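## Task

Take the loose end of the blue network patch cord and push it into the port beneath the white label until it clicks home, latch clip pointing up. The cord must be at rest shortly after you finish, or the task fails.

## Robot and tools

ROBOT. Two six-joint arms, left_arm and right_arm, each with a parallel two-finger gripper. Each base sits on a tilted plate, and both plates hang from one metal frame behind the arms. The only cameras are cam_left_wrist and cam_right_wrist (672x504 each), carried on the wrists.

FRAMES. Scene frame: origin at table-top height midway between the nominal bases, +z up, +x out over the table, left_arm toward +y. Image left/right does not match arm names. Each arm reports its hand pose, velocities and targets in its own base frame, and offsets are applied along that base's axes. Because the bases are tilted, base up is not scene up: left base up is (-0.095, -0.261, +0.961), right base up is (-0.095, +0.261, +0.961). Gripper axes: fingers point along +z, close along x; a block juts about 10 cm toward -y. end_effector_position is the point between the pads; fingertips are 17.5 mm further out. Printed positions can be off by a few centimetres.

THE 18-NUMBER ROW. Every moving command is one flat list of 18 numbers covering both arms, even if only one moves: left dx, dy, dz, rx, ry, rz, left gripper position, force_limit, speed, then the same nine for the right arm. The six pose numbers are offsets (not poses) from that arm's Hand target at the start of the action or move, in that arm's base frame; 1.0 = 0.6 m for dx/dy/dz and 180 degrees for rx/ry/rz, which form one rotation vector about the Hand target position. All values lie in [-1, 1]. Repeating an offset moves further. Six zeros re-command the current Hand target. The three gripper numbers are absolute settings, not offsets: position +1 = 50 mm open, about -0.65 = pads touching, -1 = close until blocked; force_limit -1/0/+1 = about 20/102/185 N per pad; speed -1/0/+1 = 20/85/150 mm/s. Always resend the last gripper numbers for an arm you want unchanged, since 0 is itself a command.

TOOLS.
execute_actions(actions, cameras): actions is a list of actions; each action is a table of up to 15 rows of 18 numbers, one row per 1/30 s step, the last row held to fill 15 steps. Every row counts from the action's start pose. An empty list returns state plus images.
move(target, speed, blend, stop_force, zero, blocking, cameras): straight-line path to the offset row (or list of up to 15 rows, all counted from the same Hand targets). speed in m/s, 0.002 to 3.6, default 0.25. blend in m rounds corners in a list. stop_force in N, 3 to 120, ends an arm's path on contact; omit it when backing away from a contact or when the gripper rotates. zero (with stop_force) chooses whether to re-zero first. blocking=false returns early; not allowed with stop_force. Max 10 s per move.
wait(seconds 0 to 10), stop(), zoom_image(camera, region [x0,y0,x1,y1] pixels, up to 504x504, on the latest image), zero_wrist_force(arm), finished_scene(scene 1 or 2; irreversible).

RESULTS. Hand target is the last commanded pose after clipping (orientation is limited to 32 degrees from the measured one each step); the gripper may rest short of it, and the next command asks again. The move: line reports done, off_target, moving, held or fault, plus limits such as paced or held. object_status: 0 moving, 1 blocked while opening, 2 blocked while closing (a grip), 3 at commanded position or pads met (usually nothing held). Opening in mm is about (250 - position_measured) x 0.202. Wrist force/torque are in gripper axes, force from the contact into the arm, plus a peak line. Joint torques include gravity. MOTOR HOT warns of heating.

CAUTIONS. About 150 N on an arm, or joint contact torque at its limit (wrist joints 25.7 N m), stops that arm for 10 s. Arms are stiff: aiming even slightly past a firm surface can fault, so approach slowly with a small stop_force and back off after pressing. Keep the arms from touching each other; a moderate clash can fail the scene, and a gripper closing on the other arm's fingers counts. Don't strike fixed or heavy items, don't let anything leave the table, and don't release a cord while it is moving. Avoid paths near an arm's own base, and avoid long stretched-out holds or pushing at unreachable poses, which heat motors until a 30 to 60 s brake stop. Before finishing, make sure the plug is latched and the cord has settled.

Each tool is called as name(argument=value, ...), one argument or row to a line, values as JSON.

## Session

execute_actions(
  actions=[],
)

Scene clock: 0.00 s.
left_arm: end_effector_position=(+0.7188, -0.5009, +0.0934) position_measured=3 object_status=3 end_effector_quat_wxyz=(+0.465, +0.820, -0.124, +0.309) | right_arm: end_effector_position=(+0.3137, -0.1173, +0.0229) position_measured=3 object_status=3 end_effector_quat_wxyz=(-0.254, +0.934, -0.135, +0.212)
Joint positions: left_arm=[-0.628 -0.564 1.393 2.747 -2.038 0.942] | right_arm=[2.745 -1.791 -2.721 0.13 2.17 1.565]
Joint velocities: within noise
Joint torques (N m): no reading
Wrist force (N): no reading
Wrist torque (N m): no reading
Wrist force, peak (N): no reading
Hand target: left_arm +0.7188, -0.5009, +0.0934; +0.465, +0.820, -0.124, +0.309 | right_arm +0.3137, -0.1173, +0.0229; -0.254, +0.934, -0.135, +0.212
Tool commands: left_gripper/position=+1.0 left_gripper/force_limit=+1.0 left_gripper/speed=+1.0 right_gripper/position=+1.0 right_gripper/force_limit=+1.0 right_gripper/speed=+1.0

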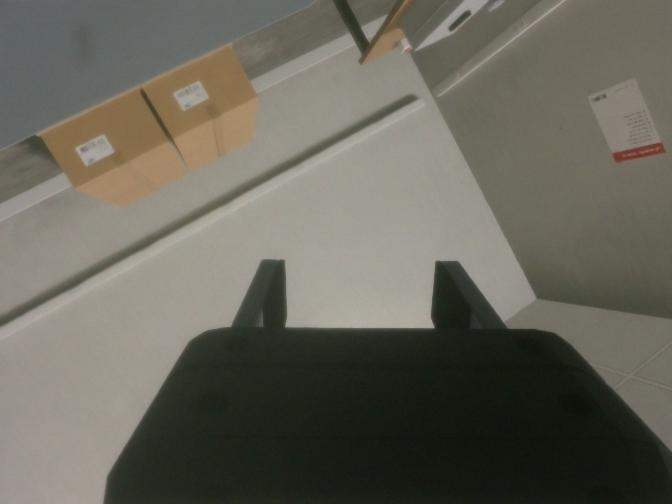

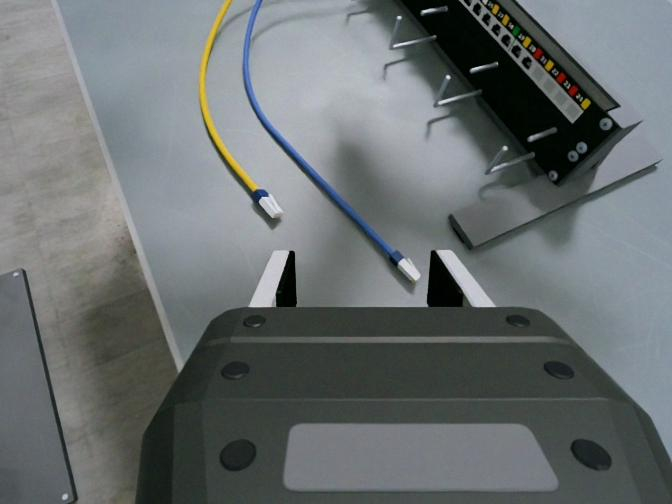

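zoom_image(
  camera="cam_right_wrist",
  region=[420, 0, 672, 189],
)

zoom_image(
  camera="cam_right_wrist",
  region=[360, 230, 460, 305],
)

zoom_image(
  camera="cam_right_wrist",
  region=[180, 0, 500, 240],
)

Scaled by 2.000 from the camera's 672x504 image, which has a finer 960x720 frame.

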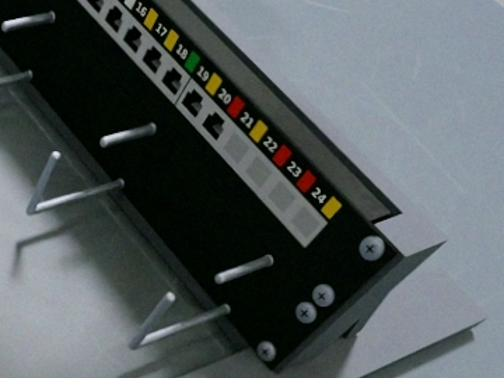

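Scaled by 5.040 from the camera's 672x504 image, which has a finer 960x720 frame.

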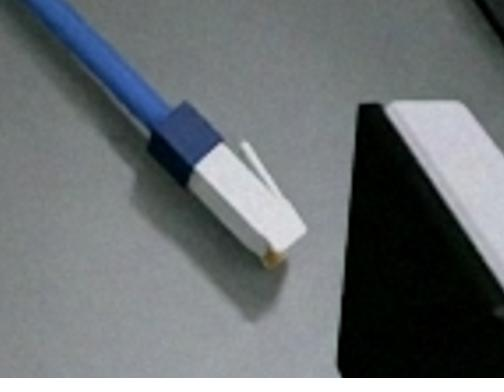

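Scaled by 1.575 from the camera's 672x504 image, which has a finer 960x720 frame.

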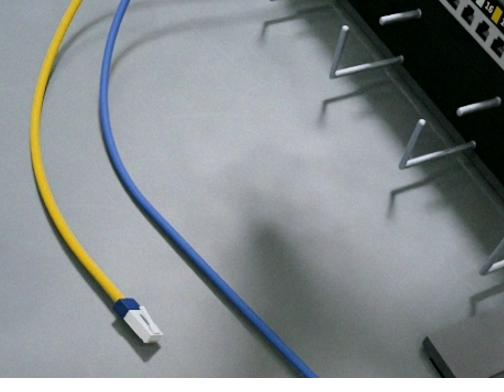

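move(
  target=[
    [-0.333,0.583,0.2,0,0,0,1,1,1,0,0,0,0,0,0,1,1,1],
    [-0.6,0.95,0.3,0,0,0,1,1,1,-0.019,0.276,0.062,0,0,0,1,1,1],
  ],
  cameras=["all"],
)

zoom_image(
  camera="cam_right_wrist",
  region=[300, 0, 672, 300],
)

Scene clock: 19.23 s.
left_arm: end_effector_position=(+0.4667, -0.0837, +0.2304) position_measured=3 object_status=3 end_effector_quat_wxyz=(+0.465, +0.820, -0.124, +0.309) | right_arm: end_effector_position=(+0.3106, -0.0874, +0.0298) position_measured=3 object_status=3 end_effector_quat_wxyz=(-0.256, +0.934, -0.133, +0.211)
Joint positions: left_arm=[0.002 -1.391 2.365 2.935 -2.569 1.418] | right_arm=[2.848 -1.757 -2.779 0.212 2.139 1.675]
Joint torques (N m): left_arm=[6.42 -36.21 0.01 -1.01 -4.18 2.5] | right_arm=[-5.36 9.98 11.17 2.07 3.03 -1.89]
Wrist force (N): left_arm=[0.2 -0.3 -0.1] | right_arm=[-0.1 -0.1 0.0]
Wrist torque (N m): left_arm=[-0.05 -0.04 -0.09] | right_arm=[-0.03 0.02 0.01]
Wrist force, peak (N): left_arm=[0.6 -0.4 2.2] | right_arm=[-3.3 -6.7 1.0]
Hand target: left_arm +0.4667, -0.0837, +0.2304; +0.465, +0.820, -0.124, +0.309 (not the last commanded pose) | right_arm +0.3106, -0.0874, +0.0298; -0.256, +0.934, -0.133, +0.211 (not the last commanded pose)
Off the commanded pose: left_arm 0.104 m, 0 deg | right_arm 0.139 m, 0 deg.
move: held (right_arm; a check stopped the path), off_target (left_arm; braked when a check withheld steps of right_arm); path passed 1 of 2 targets; limits=held
pose unreachable (right arm): on one or more control steps of this call, first in action 0 (counted from 0), this arm could not follow its commanded pose, so it was not sent that pose on those steps. It may still have moved: this result reports where it is.
cause: moving toward the commanded pose would bring two parts of the arm too close to each other (joints 3 (elbow) and 4 (wrist 1) lie between them).

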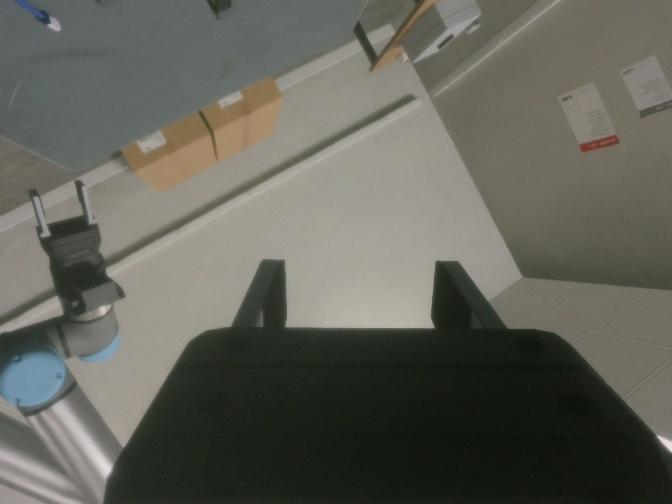

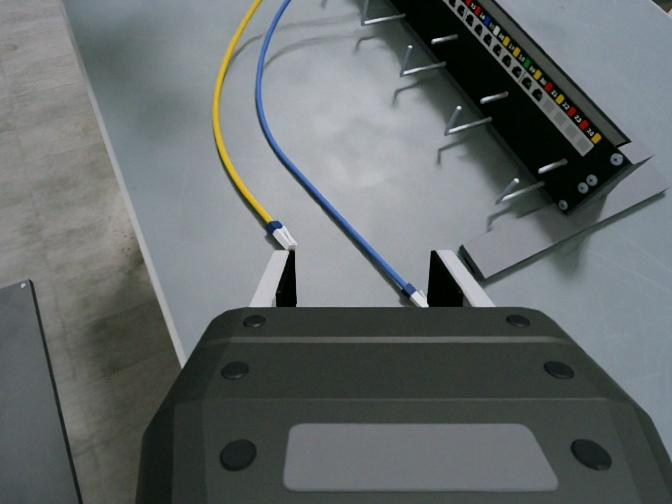

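Scaled by 1.355 from the camera's 672x504 image, which has a finer 960x720 frame.

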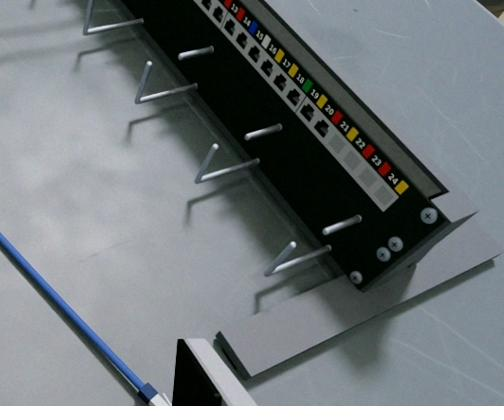

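move(
  target=[-0.178,0.257,0.07,0,0,0,1,1,1,0.142,0,0.05,0,0,0,1,1,1],
)

move(
  target=[0,0,0,0,0,0,1,1,1,0.05,0.3,0.045,0,0,0,1,1,1],
  cameras=["all"],
)

zoom_image(
  camera="cam_right_wrist",
  region=[200, 0, 672, 300],
)

Scene clock: 29.30 s.
left_arm: end_effector_position=(+0.3599, +0.0705, +0.2724) position_measured=3 object_status=3 end_effector_quat_wxyz=(+0.465, +0.820, -0.124, +0.309) | right_arm: end_effector_position=(+0.3958, -0.0874, +0.0598) position_measured=3 object_status=3 end_effector_quat_wxyz=(-0.256, +0.934, -0.133, +0.211)
Joint positions: left_arm=[0.488 -1.745 2.276 4.309 -2.753 2.444] | right_arm=[2.926 -1.736 -2.58 0.036 2.108 1.759]
Joint torques (N m): left_arm=[11.35 -6.42 -29.07 -0.6 -0.12 2.63] | right_arm=[10.98 13.55 16.11 2.28 0.13 1.22]
Wrist force (N): left_arm=[0.2 0.2 0.1] | right_arm=[0.0 -0.2 0.2]
Wrist torque (N m): left_arm=[0.03 -0.02 -0.10] | right_arm=[-0.04 -0.01 -0.08]
Wrist force, peak (N): left_arm=[-0.8 0.7 -2.0] | right_arm=[1.0 -0.5 0.2]
Hand target: left_arm +0.3599, +0.0705, +0.2724; +0.465, +0.820, -0.124, +0.309 | right_arm +0.3958, -0.0874, +0.0598; -0.256, +0.934, -0.133, +0.211
Off the commanded pose: left_arm 0.000 m, 0 deg | right_arm 0.000 m, 0 deg.
move: done

Scene clock: 30.67 s.
left_arm: end_effector_position=(+0.3599, +0.0705, +0.2724) position_measured=3 object_status=3 end_effector_quat_wxyz=(+0.465, +0.820, -0.124, +0.309) | right_arm: end_effector_position=(+0.4258, +0.0926, +0.0868) position_measured=3 object_status=3 end_effector_quat_wxyz=(-0.256, +0.934, -0.133, +0.211)
Joint positions: left_arm=[0.488 -1.745 2.276 4.31 -2.753 2.445] | right_arm=[3.536 -1.653 -2.634 0.221 1.785 2.32]
Joint torques (N m): left_arm=[10.22 -6.49 -29.94 -0.67 -0.06 2.59] | right_arm=[15.35 6.75 20.33 5.32 -0.63 1.16]
Wrist force (N): left_arm=[-0.2 0.2 0.1] | right_arm=[0.0 -0.2 -0.2]
Wrist torque (N m): left_arm=[0.03 0.03 -0.10] | right_arm=[-0.03 0.01 -0.09]
Wrist force, peak (N): left_arm=[0.4 0.1 0.4] | right_arm=[-0.2 -2.4 0.7]
Hand target: left_arm +0.3599, +0.0705, +0.2724; +0.465, +0.820, -0.124, +0.309 | right_arm +0.4258, +0.0926, +0.0868; -0.256, +0.934, -0.133, +0.211
Off the commanded pose: left_arm 0.000 m, 0 deg | right_arm 0.000 m, 0 deg.
move: done

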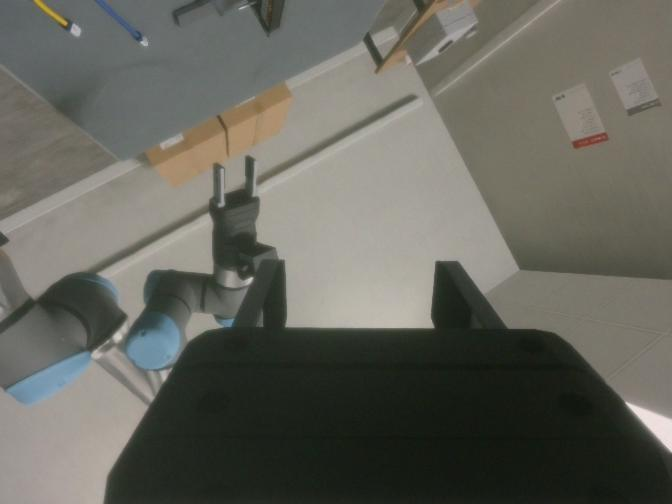

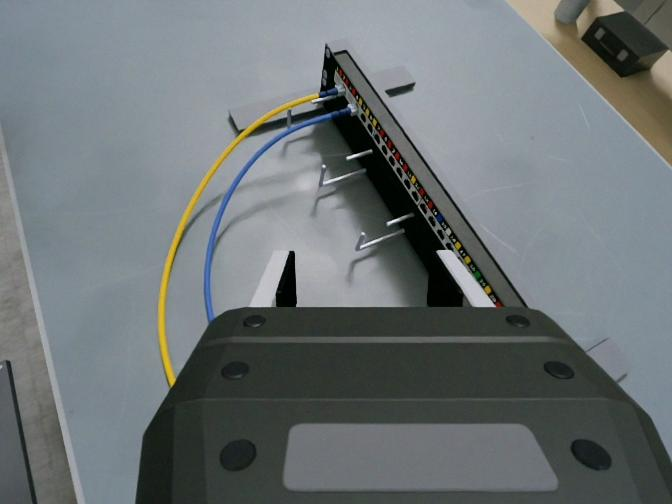

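Scaled by 1.068 from the camera's 672x504 image, which has a finer 960x720 frame.

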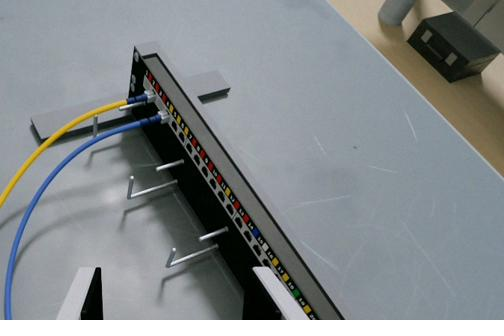

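move(
  target=[0,0,0,0,0,0,1,1,1,-0.042,-0.269,-0.029,-0.2763,0.1078,0.1555,1,1,1],
  cameras=["all"],
)

Scene clock: 57.10 s.
left_arm: end_effector_position=(+0.3599, +0.0705, +0.2724) position_measured=3 object_status=3 end_effector_quat_wxyz=(+0.465, +0.820, -0.124, +0.309) | right_arm: end_effector_position=(+0.4006, -0.0688, +0.0694) position_measured=3 object_status=3 end_effector_quat_wxyz=(+0.138, +0.979, +0.149, +0.027)
Joint positions: left_arm=[0.488 -1.745 2.276 4.31 -2.753 2.445] | right_arm=[3.501 -1.489 -2.402 -0.826 1.29 1.629]
Joint torques (N m): left_arm=[11.16 -6.78 -29.3 -0.37 -0.16 2.53] | right_arm=[13.7 6.36 25.64 1.74 -1.71 -1.9]
Wrist force (N): left_arm=[0.0 0.2 0.1] | right_arm=[0.4 -0.3 -1.8]
Wrist torque (N m): left_arm=[0.03 0.01 -0.09] | right_arm=[0.05 -0.17 -0.15]
Wrist force, peak (N): left_arm=[-0.1 0.5 0.5] | right_arm=[0.5 -0.1 -2.0]
Hand target: left_arm +0.3599, +0.0705, +0.2724; +0.465, +0.820, -0.124, +0.309 | right_arm +0.4006, -0.0688, +0.0694; +0.138, +0.979, +0.149, +0.026
Off the commanded pose: left_arm 0.000 m, 0 deg | right_arm 0.000 m, 0 deg.
move: done

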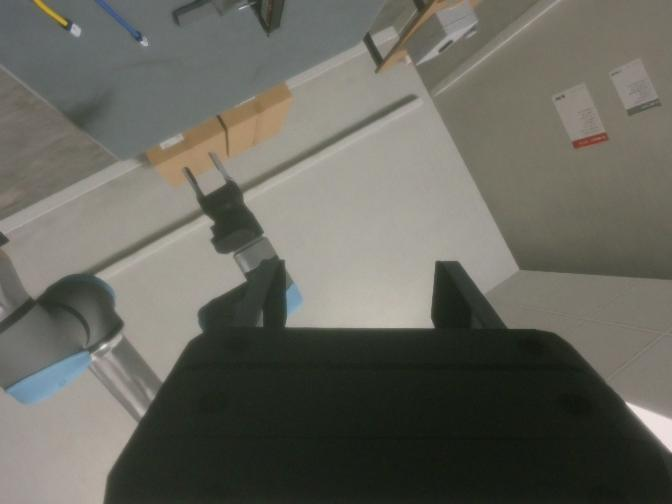

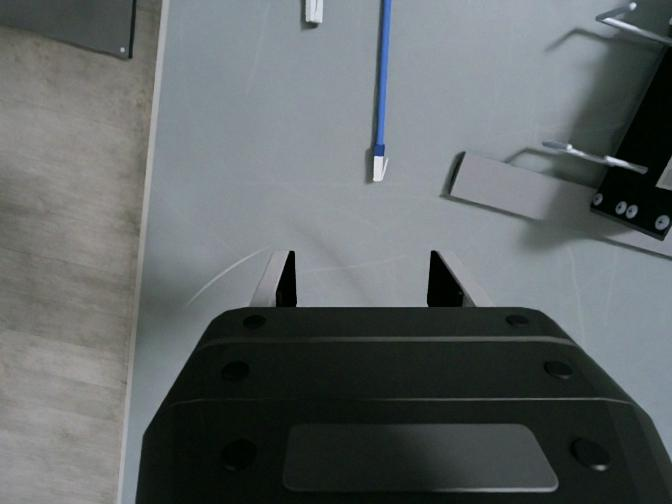

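zoom_image(
  camera="cam_right_wrist",
  region=[340, 120, 424, 204],
)

zoom_image(
  camera="cam_right_wrist",
  region=[430, 0, 672, 260],
)

Scaled by 6.000 from the camera's 672x504 image, which has a finer 960x720 frame.

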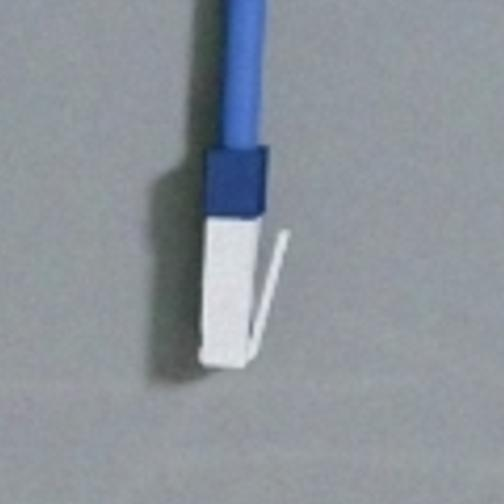

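Scaled by 1.938 from the camera's 672x504 image, which has a finer 960x720 frame.

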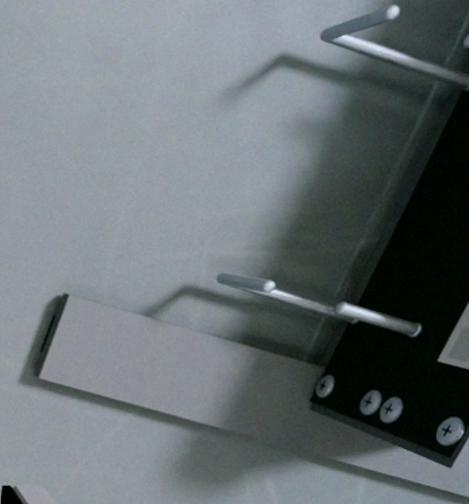

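move(
  target=[0,0,0,0,0,0,1,1,1,0.1525,0.239,0.0365,0,0,0,1,1,1],
  cameras=["all"],
)

zoom_image(
  camera="cam_right_wrist",
  region=[336, 0, 672, 252],
)

Scene clock: 73.33 s.
left_arm: end_effector_position=(+0.3599, +0.0705, +0.2724) position_measured=3 object_status=3 end_effector_quat_wxyz=(+0.465, +0.820, -0.124, +0.309) | right_arm: end_effector_position=(+0.4920, +0.0746, +0.0913) position_measured=3 object_status=3 end_effector_quat_wxyz=(+0.138, +0.979, +0.149, +0.026)
Joint positions: left_arm=[0.488 -1.745 2.276 4.31 -2.753 2.445] | right_arm=[3.713 -1.709 -2.081 -0.989 1.297 1.85]
Joint torques (N m): left_arm=[10.82 -5.78 -29.94 -0.6 -0.25 2.58] | right_arm=[17.59 14.59 27.56 1.66 1.38 1.28]
Wrist force (N): left_arm=[0.0 -0.1 0.0] | right_arm=[0.4 -0.1 -1.9]
Wrist torque (N m): left_arm=[-0.01 0.00 -0.10] | right_arm=[0.08 -0.18 -0.25]
Wrist force, peak (N): left_arm=[0.1 0.8 0.1] | right_arm=[2.1 -1.7 -2.7]
Hand target: left_arm +0.3599, +0.0705, +0.2724; +0.465, +0.820, -0.124, +0.309 | right_arm +0.4921, +0.0746, +0.0913; +0.138, +0.979, +0.149, +0.026
Off the commanded pose: left_arm 0.000 m, 0 deg | right_arm 0.000 m, 0 deg.
move: done

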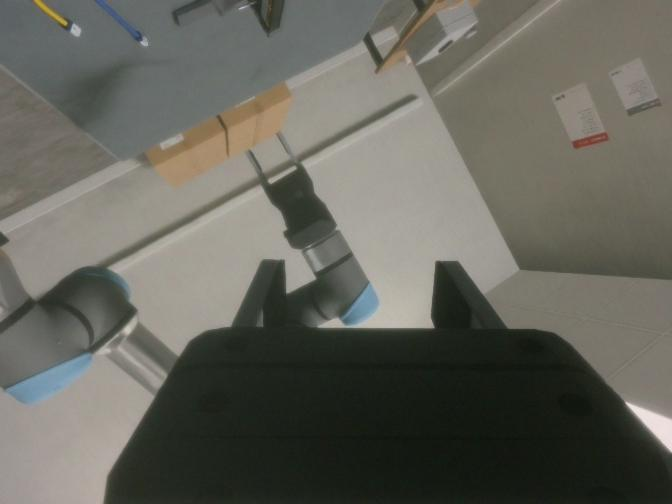

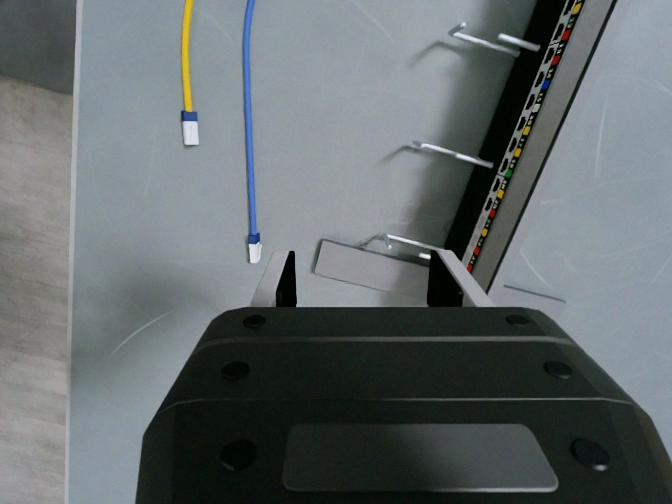

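Scaled by 1.500 from the camera's 672x504 image, which has a finer 960x720 frame.

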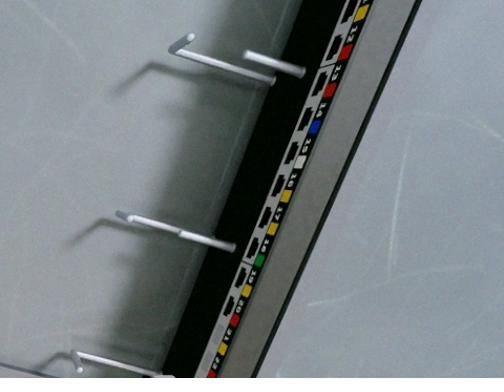

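move(
  target=[0,0,0,0,0,0,1,1,1,0.1956,0.1385,-0.0185,0,0,0,1,1,1],
  cameras=["cam_right_wrist"],
)

zoom_image(
  camera="cam_right_wrist",
  region=[270, 60, 522, 250],
)

Scene clock: 101.50 s.
left_arm: end_effector_position=(+0.3599, +0.0705, +0.2724) position_measured=3 object_status=3 end_effector_quat_wxyz=(+0.465, +0.820, -0.124, +0.309) | right_arm: end_effector_position=(+0.6094, +0.1577, +0.0802) position_measured=3 object_status=3 end_effector_quat_wxyz=(+0.138, +0.979, +0.149, +0.026)
Joint positions: left_arm=[0.488 -1.745 2.276 4.31 -2.753 2.445] | right_arm=[3.723 -2.015 -1.693 -1.074 1.298 1.861]
Joint torques (N m): left_arm=[9.91 -5.91 -28.5 -0.6 -0.36 2.61] | right_arm=[5.96 28.52 28.97 1.9 1.45 1.11]
Wrist force (N): left_arm=[0.1 0.3 0.4] | right_arm=[0.3 -0.1 -1.8]
Wrist torque (N m): left_arm=[0.04 0.00 -0.09] | right_arm=[0.08 -0.16 -0.25]
Wrist force, peak (N): left_arm=[0.3 0.6 0.0] | right_arm=[2.4 -0.9 -1.9]
Hand target: left_arm +0.3599, +0.0705, +0.2724; +0.465, +0.820, -0.124, +0.309 | right_arm +0.6094, +0.1577, +0.0802; +0.138, +0.979, +0.149, +0.026
Off the commanded pose: left_arm 0.000 m, 0 deg | right_arm 0.000 m, 0 deg.
move: done
Images, in order (width x height): cam_right_wrist 672x504.

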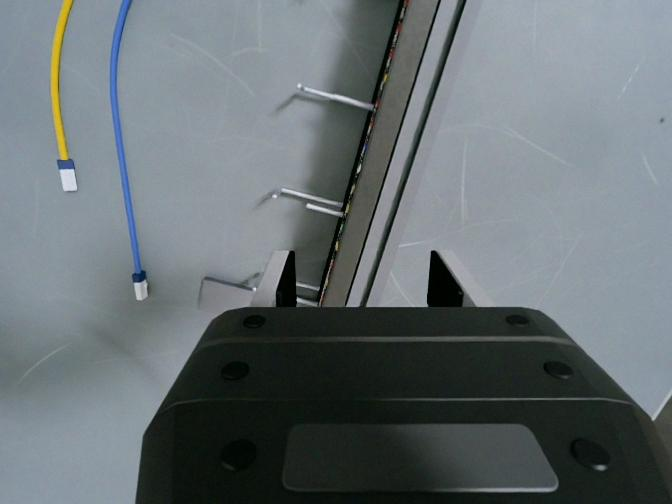

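Scaled by 2.000 from the camera's 672x504 image, which has a finer 960x720 frame.

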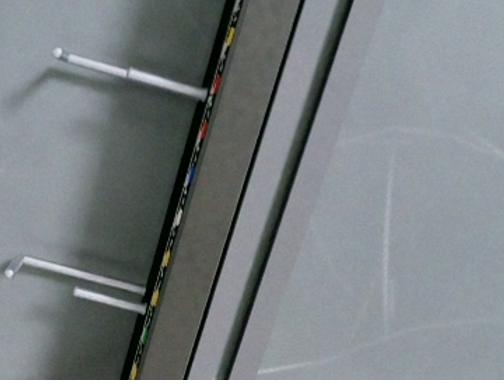

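move(
  target=[0,0,0,0,0,0,1,1,1,-0.2888,-0.38,-0.3412,0,0,0,0.0,-0.8,0],
  cameras=["cam_right_wrist"],
)

zoom_image(
  camera="cam_right_wrist",
  region=[260, 180, 460, 330],
)

Scene clock: 162.37 s.
left_arm: end_effector_position=(+0.3599, +0.0705, +0.2724) position_measured=3 object_status=3 end_effector_quat_wxyz=(+0.465, +0.820, -0.124, +0.309) | right_arm: end_effector_position=(+0.4361, -0.0703, -0.1245) position_measured=152 object_status=3 end_effector_quat_wxyz=(+0.138, +0.979, +0.149, +0.026)
Joint positions: left_arm=[0.488 -1.745 2.276 4.31 -2.753 2.445] | right_arm=[3.465 -2.172 -2.413 -0.122 1.289 1.592]
Joint torques (N m): left_arm=[11.42 -5.33 -29.08 -0.44 -0.52 2.39] | right_arm=[2.89 20.83 -2.15 4.66 1.38 -1.9]
Wrist force (N): left_arm=[0.1 0.4 0.0] | right_arm=[0.3 0.1 -1.8]
Wrist torque (N m): left_arm=[0.07 -0.01 -0.10] | right_arm=[0.11 -0.17 -0.16]
Wrist force, peak (N): left_arm=[-0.4 0.5 0.1] | right_arm=[1.6 -0.9 -3.2]
Hand target: left_arm +0.3599, +0.0705, +0.2724; +0.465, +0.820, -0.124, +0.309 | right_arm +0.4361, -0.0703, -0.1245; +0.138, +0.979, +0.149, +0.026
Off the commanded pose: left_arm 0.000 m, 0 deg | right_arm 0.000 m, 0 deg.
move: done
Images, in order (width x height): cam_right_wrist 672x504.

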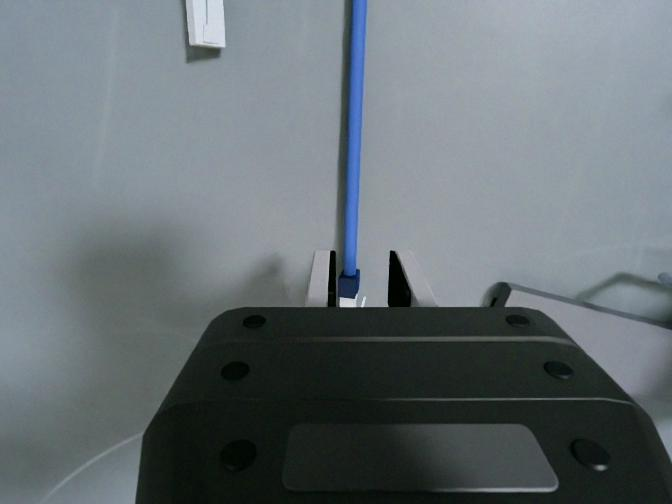

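Scaled by 2.520 from the camera's 672x504 image, which has a finer 960x720 frame.

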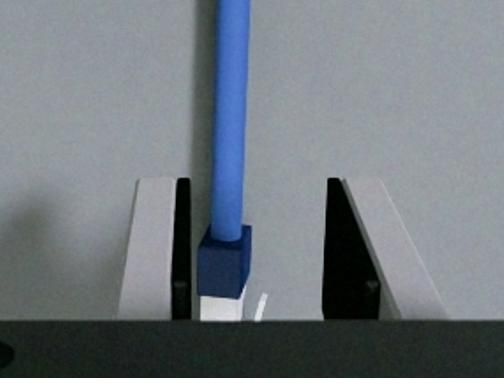

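move(
  target=[0,0,0,0,0,0,1,1,1,0.007,-0.0317,-0.0635,0,0,0,0.0,-0.8,0],
  speed=0.03,
  stop_force=4,
  cameras=["cam_right_wrist"],
)

Scene clock: 169.37 s.
left_arm: end_effector_position=(+0.3599, +0.0705, +0.2724) position_measured=3 object_status=3 end_effector_quat_wxyz=(+0.465, +0.820, -0.124, +0.309) | right_arm: end_effector_position=(+0.4403, -0.0893, -0.1626) position_measured=152 object_status=3 end_effector_quat_wxyz=(+0.138, +0.979, +0.149, +0.026)
Joint positions: left_arm=[0.488 -1.745 2.276 4.31 -2.753 2.445] | right_arm=[3.415 -2.31 -2.379 -0.003 1.29 1.54]
Joint torques (N m): left_arm=[11.02 -5.95 -29.02 -0.56 -0.57 2.59] | right_arm=[2.85 23.23 10.69 4.42 1.36 -1.95]
Wrist force (N): left_arm=[-0.2 0.1 0.2] | right_arm=[0.4 0.1 -2.0]
Wrist torque (N m): left_arm=[0.03 0.04 -0.08] | right_arm=[0.10 -0.18 -0.16]
Wrist force, peak (N): left_arm=[0.2 0.7 0.0] | right_arm=[0.4 0.0 -2.2]
Hand target: left_arm +0.3599, +0.0705, +0.2724; +0.465, +0.820, -0.124, +0.309 | right_arm +0.4403, -0.0893, -0.1626; +0.138, +0.979, +0.149, +0.026
Off the commanded pose: left_arm 0.000 m, 0 deg | right_arm 0.000 m, 0 deg.
move: done
Images, in order (width x height): cam_right_wrist 672x504.

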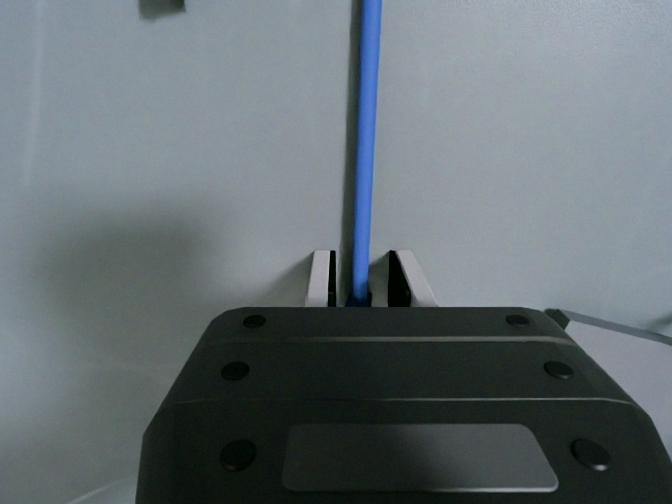

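move(
  target=[0,0,0,0,0,0,1,1,1,0,0,0,0,0,0,-1,-0.8,-0.5],
)

move(
  target=[0,0,0,0,0,0,1,1,1,-0.0314,0.0872,0.0961,0,0,0,-1,-0.8,-0.5],
  speed=0.12,
  cameras=["cam_right_wrist"],
)

Scene clock: 172.47 s.
left_arm: end_effector_position=(+0.3599, +0.0705, +0.2724) position_measured=3 object_status=3 end_effector_quat_wxyz=(+0.465, +0.820, -0.124, +0.309) | right_arm: end_effector_position=(+0.4403, -0.0893, -0.1626) position_measured=215 object_status=2 end_effector_quat_wxyz=(+0.138, +0.979, +0.149, +0.026)
Joint positions: left_arm=[0.488 -1.745 2.276 4.31 -2.753 2.445] | right_arm=[3.415 -2.31 -2.379 -0.003 1.29 1.54]
Joint torques (N m): left_arm=[11.18 -5.66 -28.84 -0.8 -0.83 2.54] | right_arm=[3.09 24.02 10.22 4.43 1.38 -1.89]
Wrist force (N): left_arm=[0.5 0.1 -0.2] | right_arm=[0.4 0.0 -1.9]
Wrist torque (N m): left_arm=[0.03 -0.07 -0.10] | right_arm=[0.09 -0.18 -0.16]
Wrist force, peak (N): left_arm=[-0.2 0.6 0.2] | right_arm=[0.4 0.0 -2.2]
Hand target: left_arm +0.3599, +0.0705, +0.2724; +0.465, +0.820, -0.124, +0.309 | right_arm +0.4403, -0.0893, -0.1626; +0.138, +0.979, +0.149, +0.026
Off the commanded pose: left_arm 0.000 m, 0 deg | right_arm 0.000 m, 0 deg.
move: done

Scene clock: 173.67 s.
left_arm: end_effector_position=(+0.3599, +0.0705, +0.2724) position_measured=3 object_status=3 end_effector_quat_wxyz=(+0.465, +0.820, -0.124, +0.309) | right_arm: end_effector_position=(+0.4215, -0.0370, -0.1050) position_measured=215 object_status=2 end_effector_quat_wxyz=(+0.138, +0.979, +0.149, +0.026)
Joint positions: left_arm=[0.488 -1.745 2.276 4.31 -2.753 2.445] | right_arm=[3.56 -2.085 -2.456 -0.194 1.29 1.691]
Joint torques (N m): left_arm=[10.73 -6.69 -29.13 -0.8 -0.68 2.36] | right_arm=[18.38 36.72 -0.79 1.88 1.01 1.37]
Wrist force (N): left_arm=[0.0 0.0 -0.2] | right_arm=[0.4 -0.1 -1.9]
Wrist torque (N m): left_arm=[0.00 0.00 -0.09] | right_arm=[0.06 -0.17 -0.26]
Wrist force, peak (N): left_arm=[-0.1 0.7 0.3] | right_arm=[0.4 -0.5 -2.9]
Hand target: left_arm +0.3599, +0.0705, +0.2724; +0.465, +0.820, -0.124, +0.309 | right_arm +0.4215, -0.0370, -0.1050; +0.138, +0.979, +0.149, +0.026
Off the commanded pose: left_arm 0.000 m, 0 deg | right_arm 0.000 m, 0 deg.
move: done
Images, in order (width x height): cam_right_wrist 672x504.

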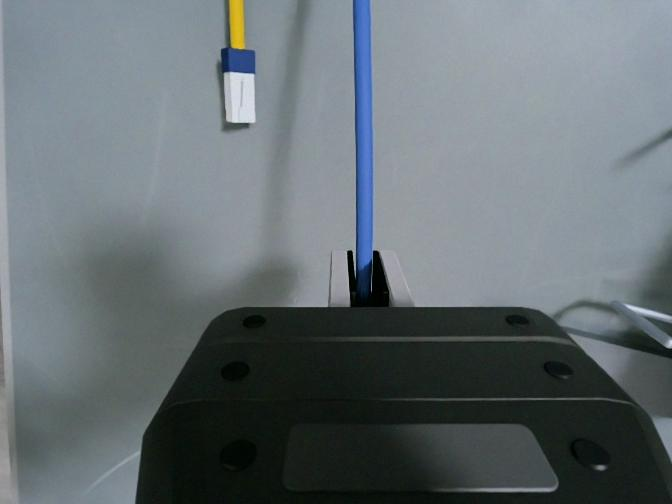

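move(
  target=[0,0,0,0,0,0,1,1,1,0,0,0,0.0946,-0.3074,0.093,-1,-0.8,-0.5],
  cameras=["all"],
)

zoom_image(
  camera="cam_right_wrist",
  region=[240, 180, 480, 330],
)

zoom_image(
  camera="cam_left_wrist",
  region=[60, 0, 360, 225],
)

Scene clock: 180.57 s.
left_arm: end_effector_position=(+0.3599, +0.0705, +0.2724) position_measured=3 object_status=3 end_effector_quat_wxyz=(+0.465, +0.820, -0.124, +0.309) | right_arm: end_effector_position=(+0.4199, -0.0378, -0.1057) position_measured=215 object_status=2 end_effector_quat_wxyz=(+0.082, +0.919, +0.187, +0.337)
Joint positions: left_arm=[0.488 -1.745 2.276 4.31 -2.753 2.445] | right_arm=[3.572 -2.74 -2.68 1.36 1.273 1.498]
Joint torques (N m): left_arm=[11.51 -5.97 -29.09 -0.77 -0.74 2.34] | right_arm=[9.36 38.21 -17.12 2.28 1.54 1.3]
Wrist force (N): left_arm=[-0.1 0.0 0.0] | right_arm=[1.3 0.6 -2.7]
Wrist torque (N m): left_arm=[0.00 0.02 -0.09] | right_arm=[0.19 -0.35 -0.23]
Wrist force, peak (N): left_arm=[0.0 0.7 -0.3] | right_arm=[4.4 1.4 -4.5]
Hand target: left_arm +0.3599, +0.0705, +0.2724; +0.465, +0.820, -0.124, +0.309 | right_arm +0.4199, -0.0378, -0.1057; +0.082, +0.919, +0.187, +0.337 (not the last commanded pose)
Off the commanded pose: left_arm 0.000 m, 0 deg | right_arm 0.002 m, 23 deg.
move: held (right_arm; a check stopped the path); limits=held
pose unreachable (right arm): on one or more control steps of this call, first in action 0 (counted from 0), this arm could not follow its commanded pose, so it was not sent that pose on those steps. It may still have moved: this result reports where it is.
cause: moving toward the commanded pose would bring two parts of the arm too close to each other (its base or mounting and another part of the arm, with joints 1 (shoulder pan) to 3 (elbow) between them, 15 mm apart when it was first held).

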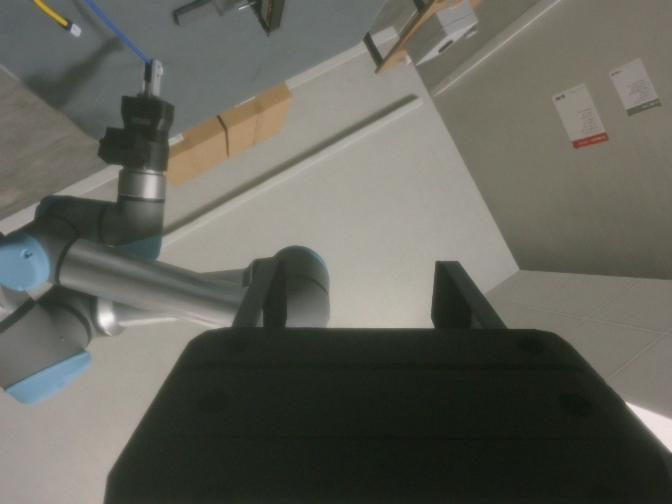

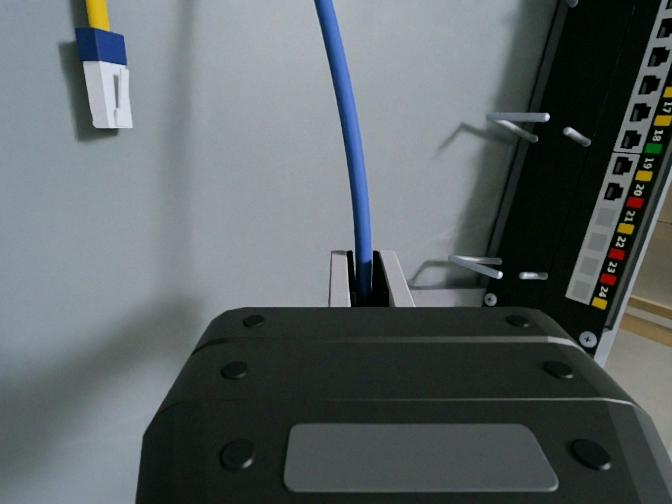

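Scaled by 2.100 from the camera's 672x504 image, which has a finer 960x720 frame.

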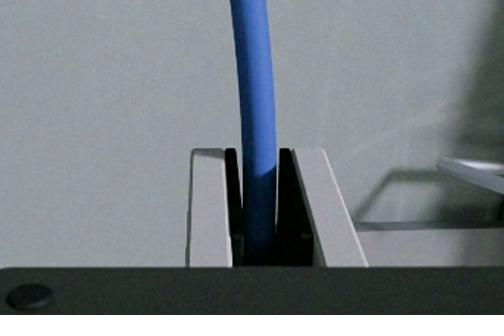

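Scaled by 1.680 from the camera's 672x504 image, which has a finer 960x720 frame.

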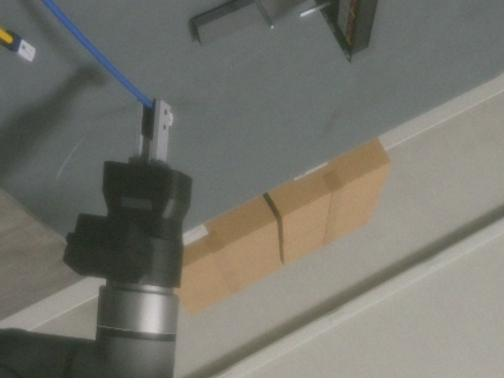

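move(
  target=[
    [0,0,0,0,0,0,1,1,1,0.0533,-0.126,0.0395,0,0,0,-1,-0.8,-0.5],
    [0,0,0,0,0,0,1,1,1,0.0533,-0.126,0.0395,0.0396,-0.1285,0.0389,-1,-0.8,-0.5],
  ],
  cameras=["all"],
)

zoom_image(
  camera="cam_left_wrist",
  region=[60, 0, 260, 150],
)

Scene clock: 187.13 s.
left_arm: end_effector_position=(+0.3599, +0.0705, +0.2724) position_measured=3 object_status=3 end_effector_quat_wxyz=(+0.465, +0.820, -0.124, +0.309) | right_arm: end_effector_position=(+0.4519, -0.1134, -0.0820) position_measured=215 object_status=2 end_effector_quat_wxyz=(+0.040, +0.823, +0.201, +0.529)
Joint positions: left_arm=[0.488 -1.745 2.276 4.31 -2.753 2.445] | right_arm=[3.063 -2.901 -2.42 1.716 1.788 1.148]
Joint torques (N m): left_arm=[10.81 -6.79 -29.71 -0.85 -0.91 2.28] | right_arm=[0.51 22.02 -3.41 4.99 2.31 1.27]
Wrist force (N): left_arm=[-0.2 0.2 0.2] | right_arm=[1.5 0.4 -3.0]
Wrist torque (N m): left_arm=[0.03 0.04 -0.10] | right_arm=[0.18 -0.30 -0.24]
Wrist force, peak (N): left_arm=[0.3 0.7 -0.3] | right_arm=[1.4 2.5 -2.7]
Hand target: left_arm +0.3599, +0.0705, +0.2724; +0.465, +0.820, -0.124, +0.309 | right_arm +0.4519, -0.1134, -0.0820; +0.040, +0.823, +0.201, +0.529
Off the commanded pose: left_arm 0.000 m, 0 deg | right_arm 0.000 m, 0 deg.
move: done

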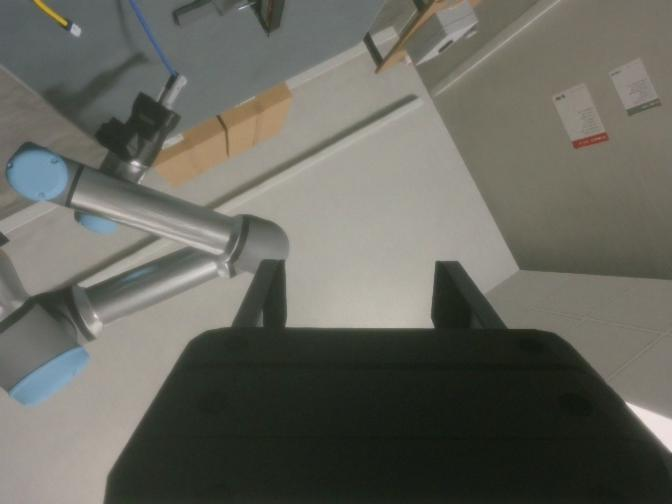

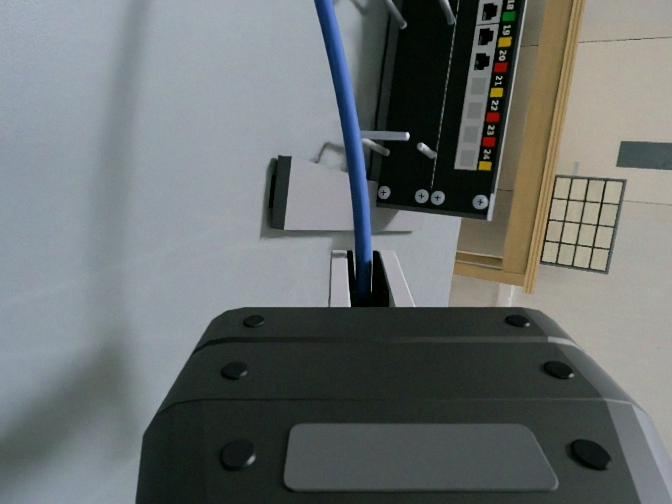

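Scaled by 2.520 from the camera's 672x504 image, which has a finer 960x720 frame.

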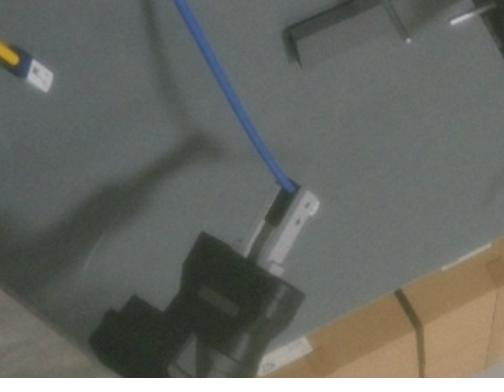

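move(
  target=[0,0,0,0,0,0,1,1,1,0.0107,-0.0297,-0.1088,0,0,0,-1,-0.8,-0.5],
  speed=0.03,
  stop_force=4,
  cameras=["all"],
)

zoom_image(
  camera="cam_left_wrist",
  region=[80, 20, 240, 140],
)

Scene clock: 193.20 s.
left_arm: end_effector_position=(+0.3599, +0.0705, +0.2724) position_measured=3 object_status=3 end_effector_quat_wxyz=(+0.465, +0.820, -0.124, +0.309) | right_arm: end_effector_position=(+0.4583, -0.1312, -0.1473) position_measured=215 object_status=2 end_effector_quat_wxyz=(+0.040, +0.823, +0.201, +0.529)
Joint positions: left_arm=[0.488 -1.745 2.276 4.31 -2.753 2.445] | right_arm=[2.992 -3.045 -2.255 1.687 1.851 1.116]
Joint torques (N m): left_arm=[10.4 -6.92 -28.73 -0.71 -1.15 2.15] | right_arm=[0.5 23.32 -2.3 2.38 2.26 -1.86]
Wrist force (N): left_arm=[0.0 0.3 -0.1] | right_arm=[1.5 0.6 -2.8]
Wrist torque (N m): left_arm=[0.05 0.00 -0.09] | right_arm=[0.18 -0.29 -0.13]
Wrist force, peak (N): left_arm=[0.2 0.6 -0.2] | right_arm=[1.8 0.7 -3.0]
Hand target: left_arm +0.3599, +0.0705, +0.2724; +0.465, +0.820, -0.124, +0.309 | right_arm +0.4583, -0.1312, -0.1473; +0.040, +0.823, +0.201, +0.529
Off the commanded pose: left_arm 0.000 m, 0 deg | right_arm 0.000 m, 0 deg.
move: done

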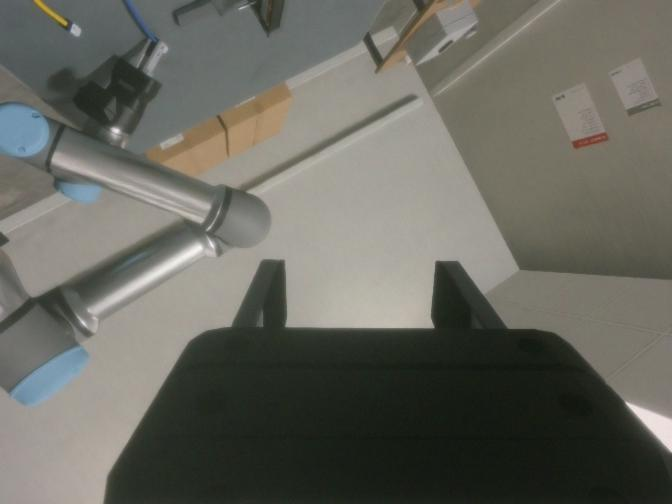

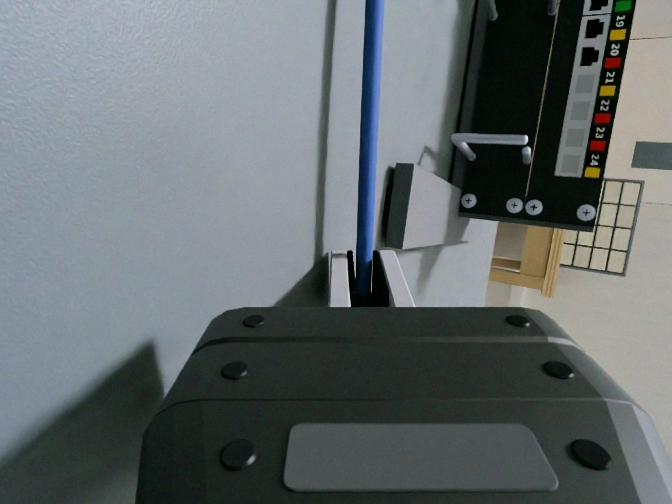

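Scaled by 3.150 from the camera's 672x504 image, which has a finer 960x720 frame.

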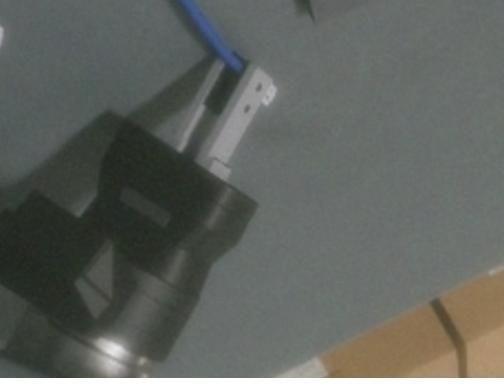

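move(
  target=[
    [0,0,0,0,0,0,1,1,1,0,0,0,0,0,0,-0.25,-0.8,-1],
    [0,0,0,0,0,0,1,1,1,-0.1125,-0.013,0.0705,0,0,0,-0.25,-0.8,-1],
  ],
  speed=0.1,
  cameras=["all"],
)

zoom_image(
  camera="cam_left_wrist",
  region=[80, 0, 240, 120],
)

Scene clock: 199.77 s.
left_arm: end_effector_position=(+0.3599, +0.0705, +0.2724) position_measured=3 object_status=3 end_effector_quat_wxyz=(+0.465, +0.820, -0.124, +0.309) | right_arm: end_effector_position=(+0.3909, -0.1390, -0.1050) position_measured=189 object_status=3 end_effector_quat_wxyz=(+0.040, +0.823, +0.201, +0.529)
Joint positions: left_arm=[0.488 -1.745 2.276 4.31 -2.753 2.445] | right_arm=[2.9 -3.046 -2.43 1.849 1.933 1.071]
Joint torques (N m): left_arm=[10.11 -5.65 -28.34 -0.77 -1 2.18] | right_arm=[-0.75 20.9 -21.72 5.21 2.27 -1.92]
Wrist force (N): left_arm=[0.2 0.4 0.0] | right_arm=[-0.1 0.5 -3.3]
Wrist torque (N m): left_arm=[0.06 -0.01 -0.10] | right_arm=[0.17 -0.02 -0.14]
Wrist force, peak (N): left_arm=[0.1 0.7 0.4] | right_arm=[52.3 -2.6 -2.4]
Hand target: left_arm +0.3599, +0.0705, +0.2724; +0.465, +0.820, -0.124, +0.309 | right_arm +0.3908, -0.1390, -0.1050; +0.040, +0.823, +0.201, +0.529
Off the commanded pose: left_arm 0.000 m, 0 deg | right_arm 0.000 m, 0 deg.
move: done

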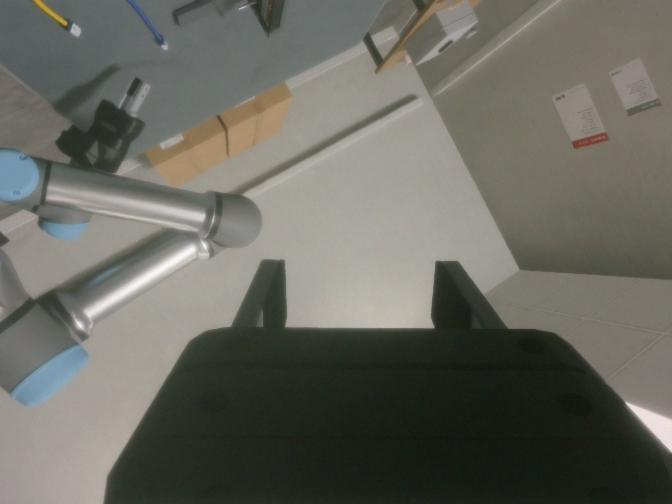

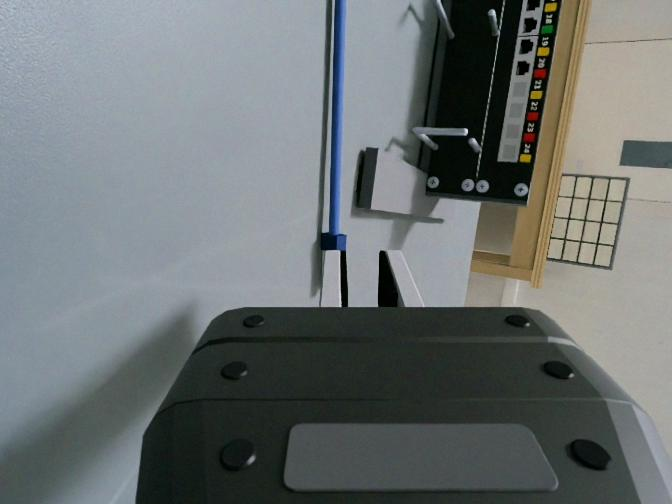

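Scaled by 3.150 from the camera's 672x504 image, which has a finer 960x720 frame.

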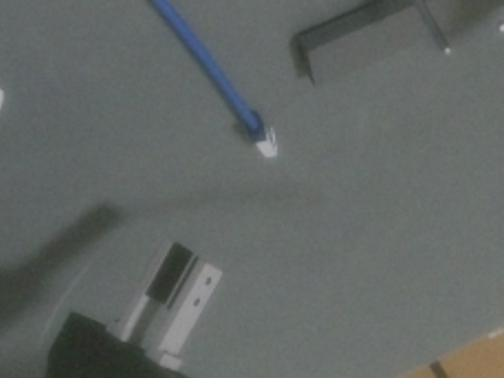

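move(
  target=[
    [0,0,0,0,0,0,1,1,1,-0.0157,0.0436,0.15,0,0,0,-0.25,-0.8,-1],
    [0,0,0,0,0,0,1,1,1,0.084,0.1087,0.23,-0.0977,0.3176,-0.0961,0.1,-0.8,0],
  ],
  cameras=["cam_right_wrist"],
)

zoom_image(
  camera="cam_right_wrist",
  region=[330, 120, 430, 220],
)

Scene clock: 204.30 s.
left_arm: end_effector_position=(+0.3599, +0.0705, +0.2724) position_measured=3 object_status=3 end_effector_quat_wxyz=(+0.465, +0.820, -0.124, +0.309) | right_arm: end_effector_position=(+0.3860, -0.1235, -0.0511) position_measured=189 object_status=3 end_effector_quat_wxyz=(+0.039, +0.822, +0.201, +0.531)
Joint positions: left_arm=[0.488 -1.745 2.276 4.31 -2.753 2.445] | right_arm=[2.97 -2.943 -2.567 1.898 1.874 1.106]
Joint torques (N m): left_arm=[10.21 -6.04 -28.65 -0.97 -1.21 2.24] | right_arm=[-1.35 19.8 -5.29 2.41 2.31 -1.74]
Wrist force (N): left_arm=[0.0 0.3 -0.1] | right_arm=[-0.1 0.6 -3.4]
Wrist torque (N m): left_arm=[0.05 0.01 -0.10] | right_arm=[0.19 -0.02 -0.14]
Wrist force, peak (N): left_arm=[0.4 0.5 0.4] | right_arm=[8.9 0.5 -8.0]
Hand target: left_arm +0.3599, +0.0705, +0.2724; +0.465, +0.820, -0.124, +0.309 | right_arm +0.3860, -0.1235, -0.0511; +0.039, +0.822, +0.201, +0.531 (not the last commanded pose)
Tool commands: left_gripper/position=+1.0 left_gripper/force_limit=+1.0 left_gripper/speed=+1.0 right_gripper/position=-0.25 right_gripper/force_limit=-0.8 right_gripper/speed=-1.0
Off the commanded pose: left_arm 0.000 m, 0 deg | right_arm 0.112 m, 62 deg.
move: held (right_arm; a check stopped the path); path passed 1 of 2 targets; target 2's new numbers were not sent; limits=held
pose unreachable (right arm): on one or more control steps of this call, first in action 0 (counted from 0), this arm could not follow its commanded pose, so it was not sent that pose on those steps. It may still have moved: this result reports where it is.
cause: moving toward the commanded pose would bring two parts of the arm too close to each other (its base or mounting and another part of the arm, with joints 1 (shoulder pan) to 3 (elbow) between them, 9 mm apart when it was first held).
Images, in order (width x height): cam_right_wrist 672x504.

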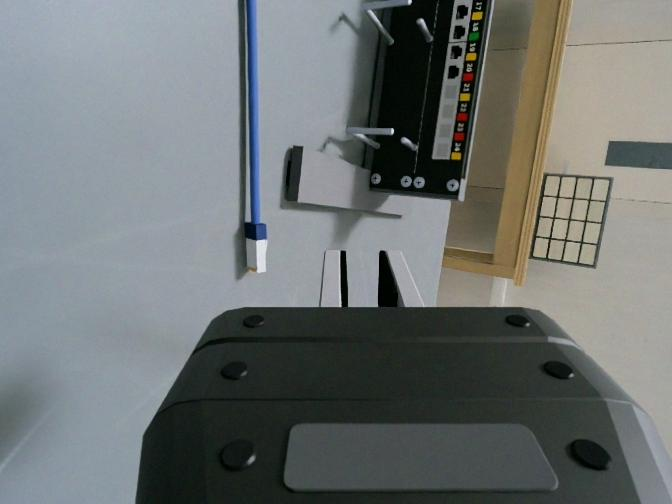

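Scaled by 5.040 from the camera's 672x504 image, which has a finer 960x720 frame.

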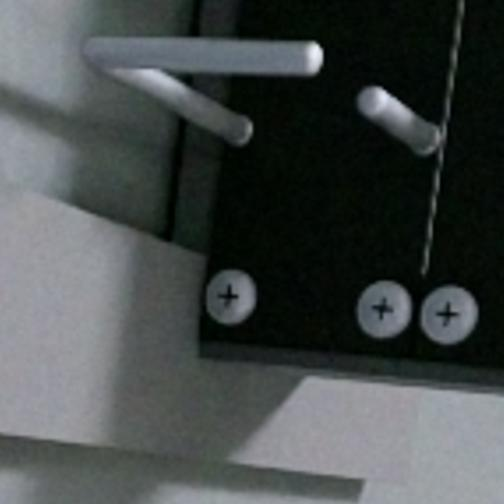

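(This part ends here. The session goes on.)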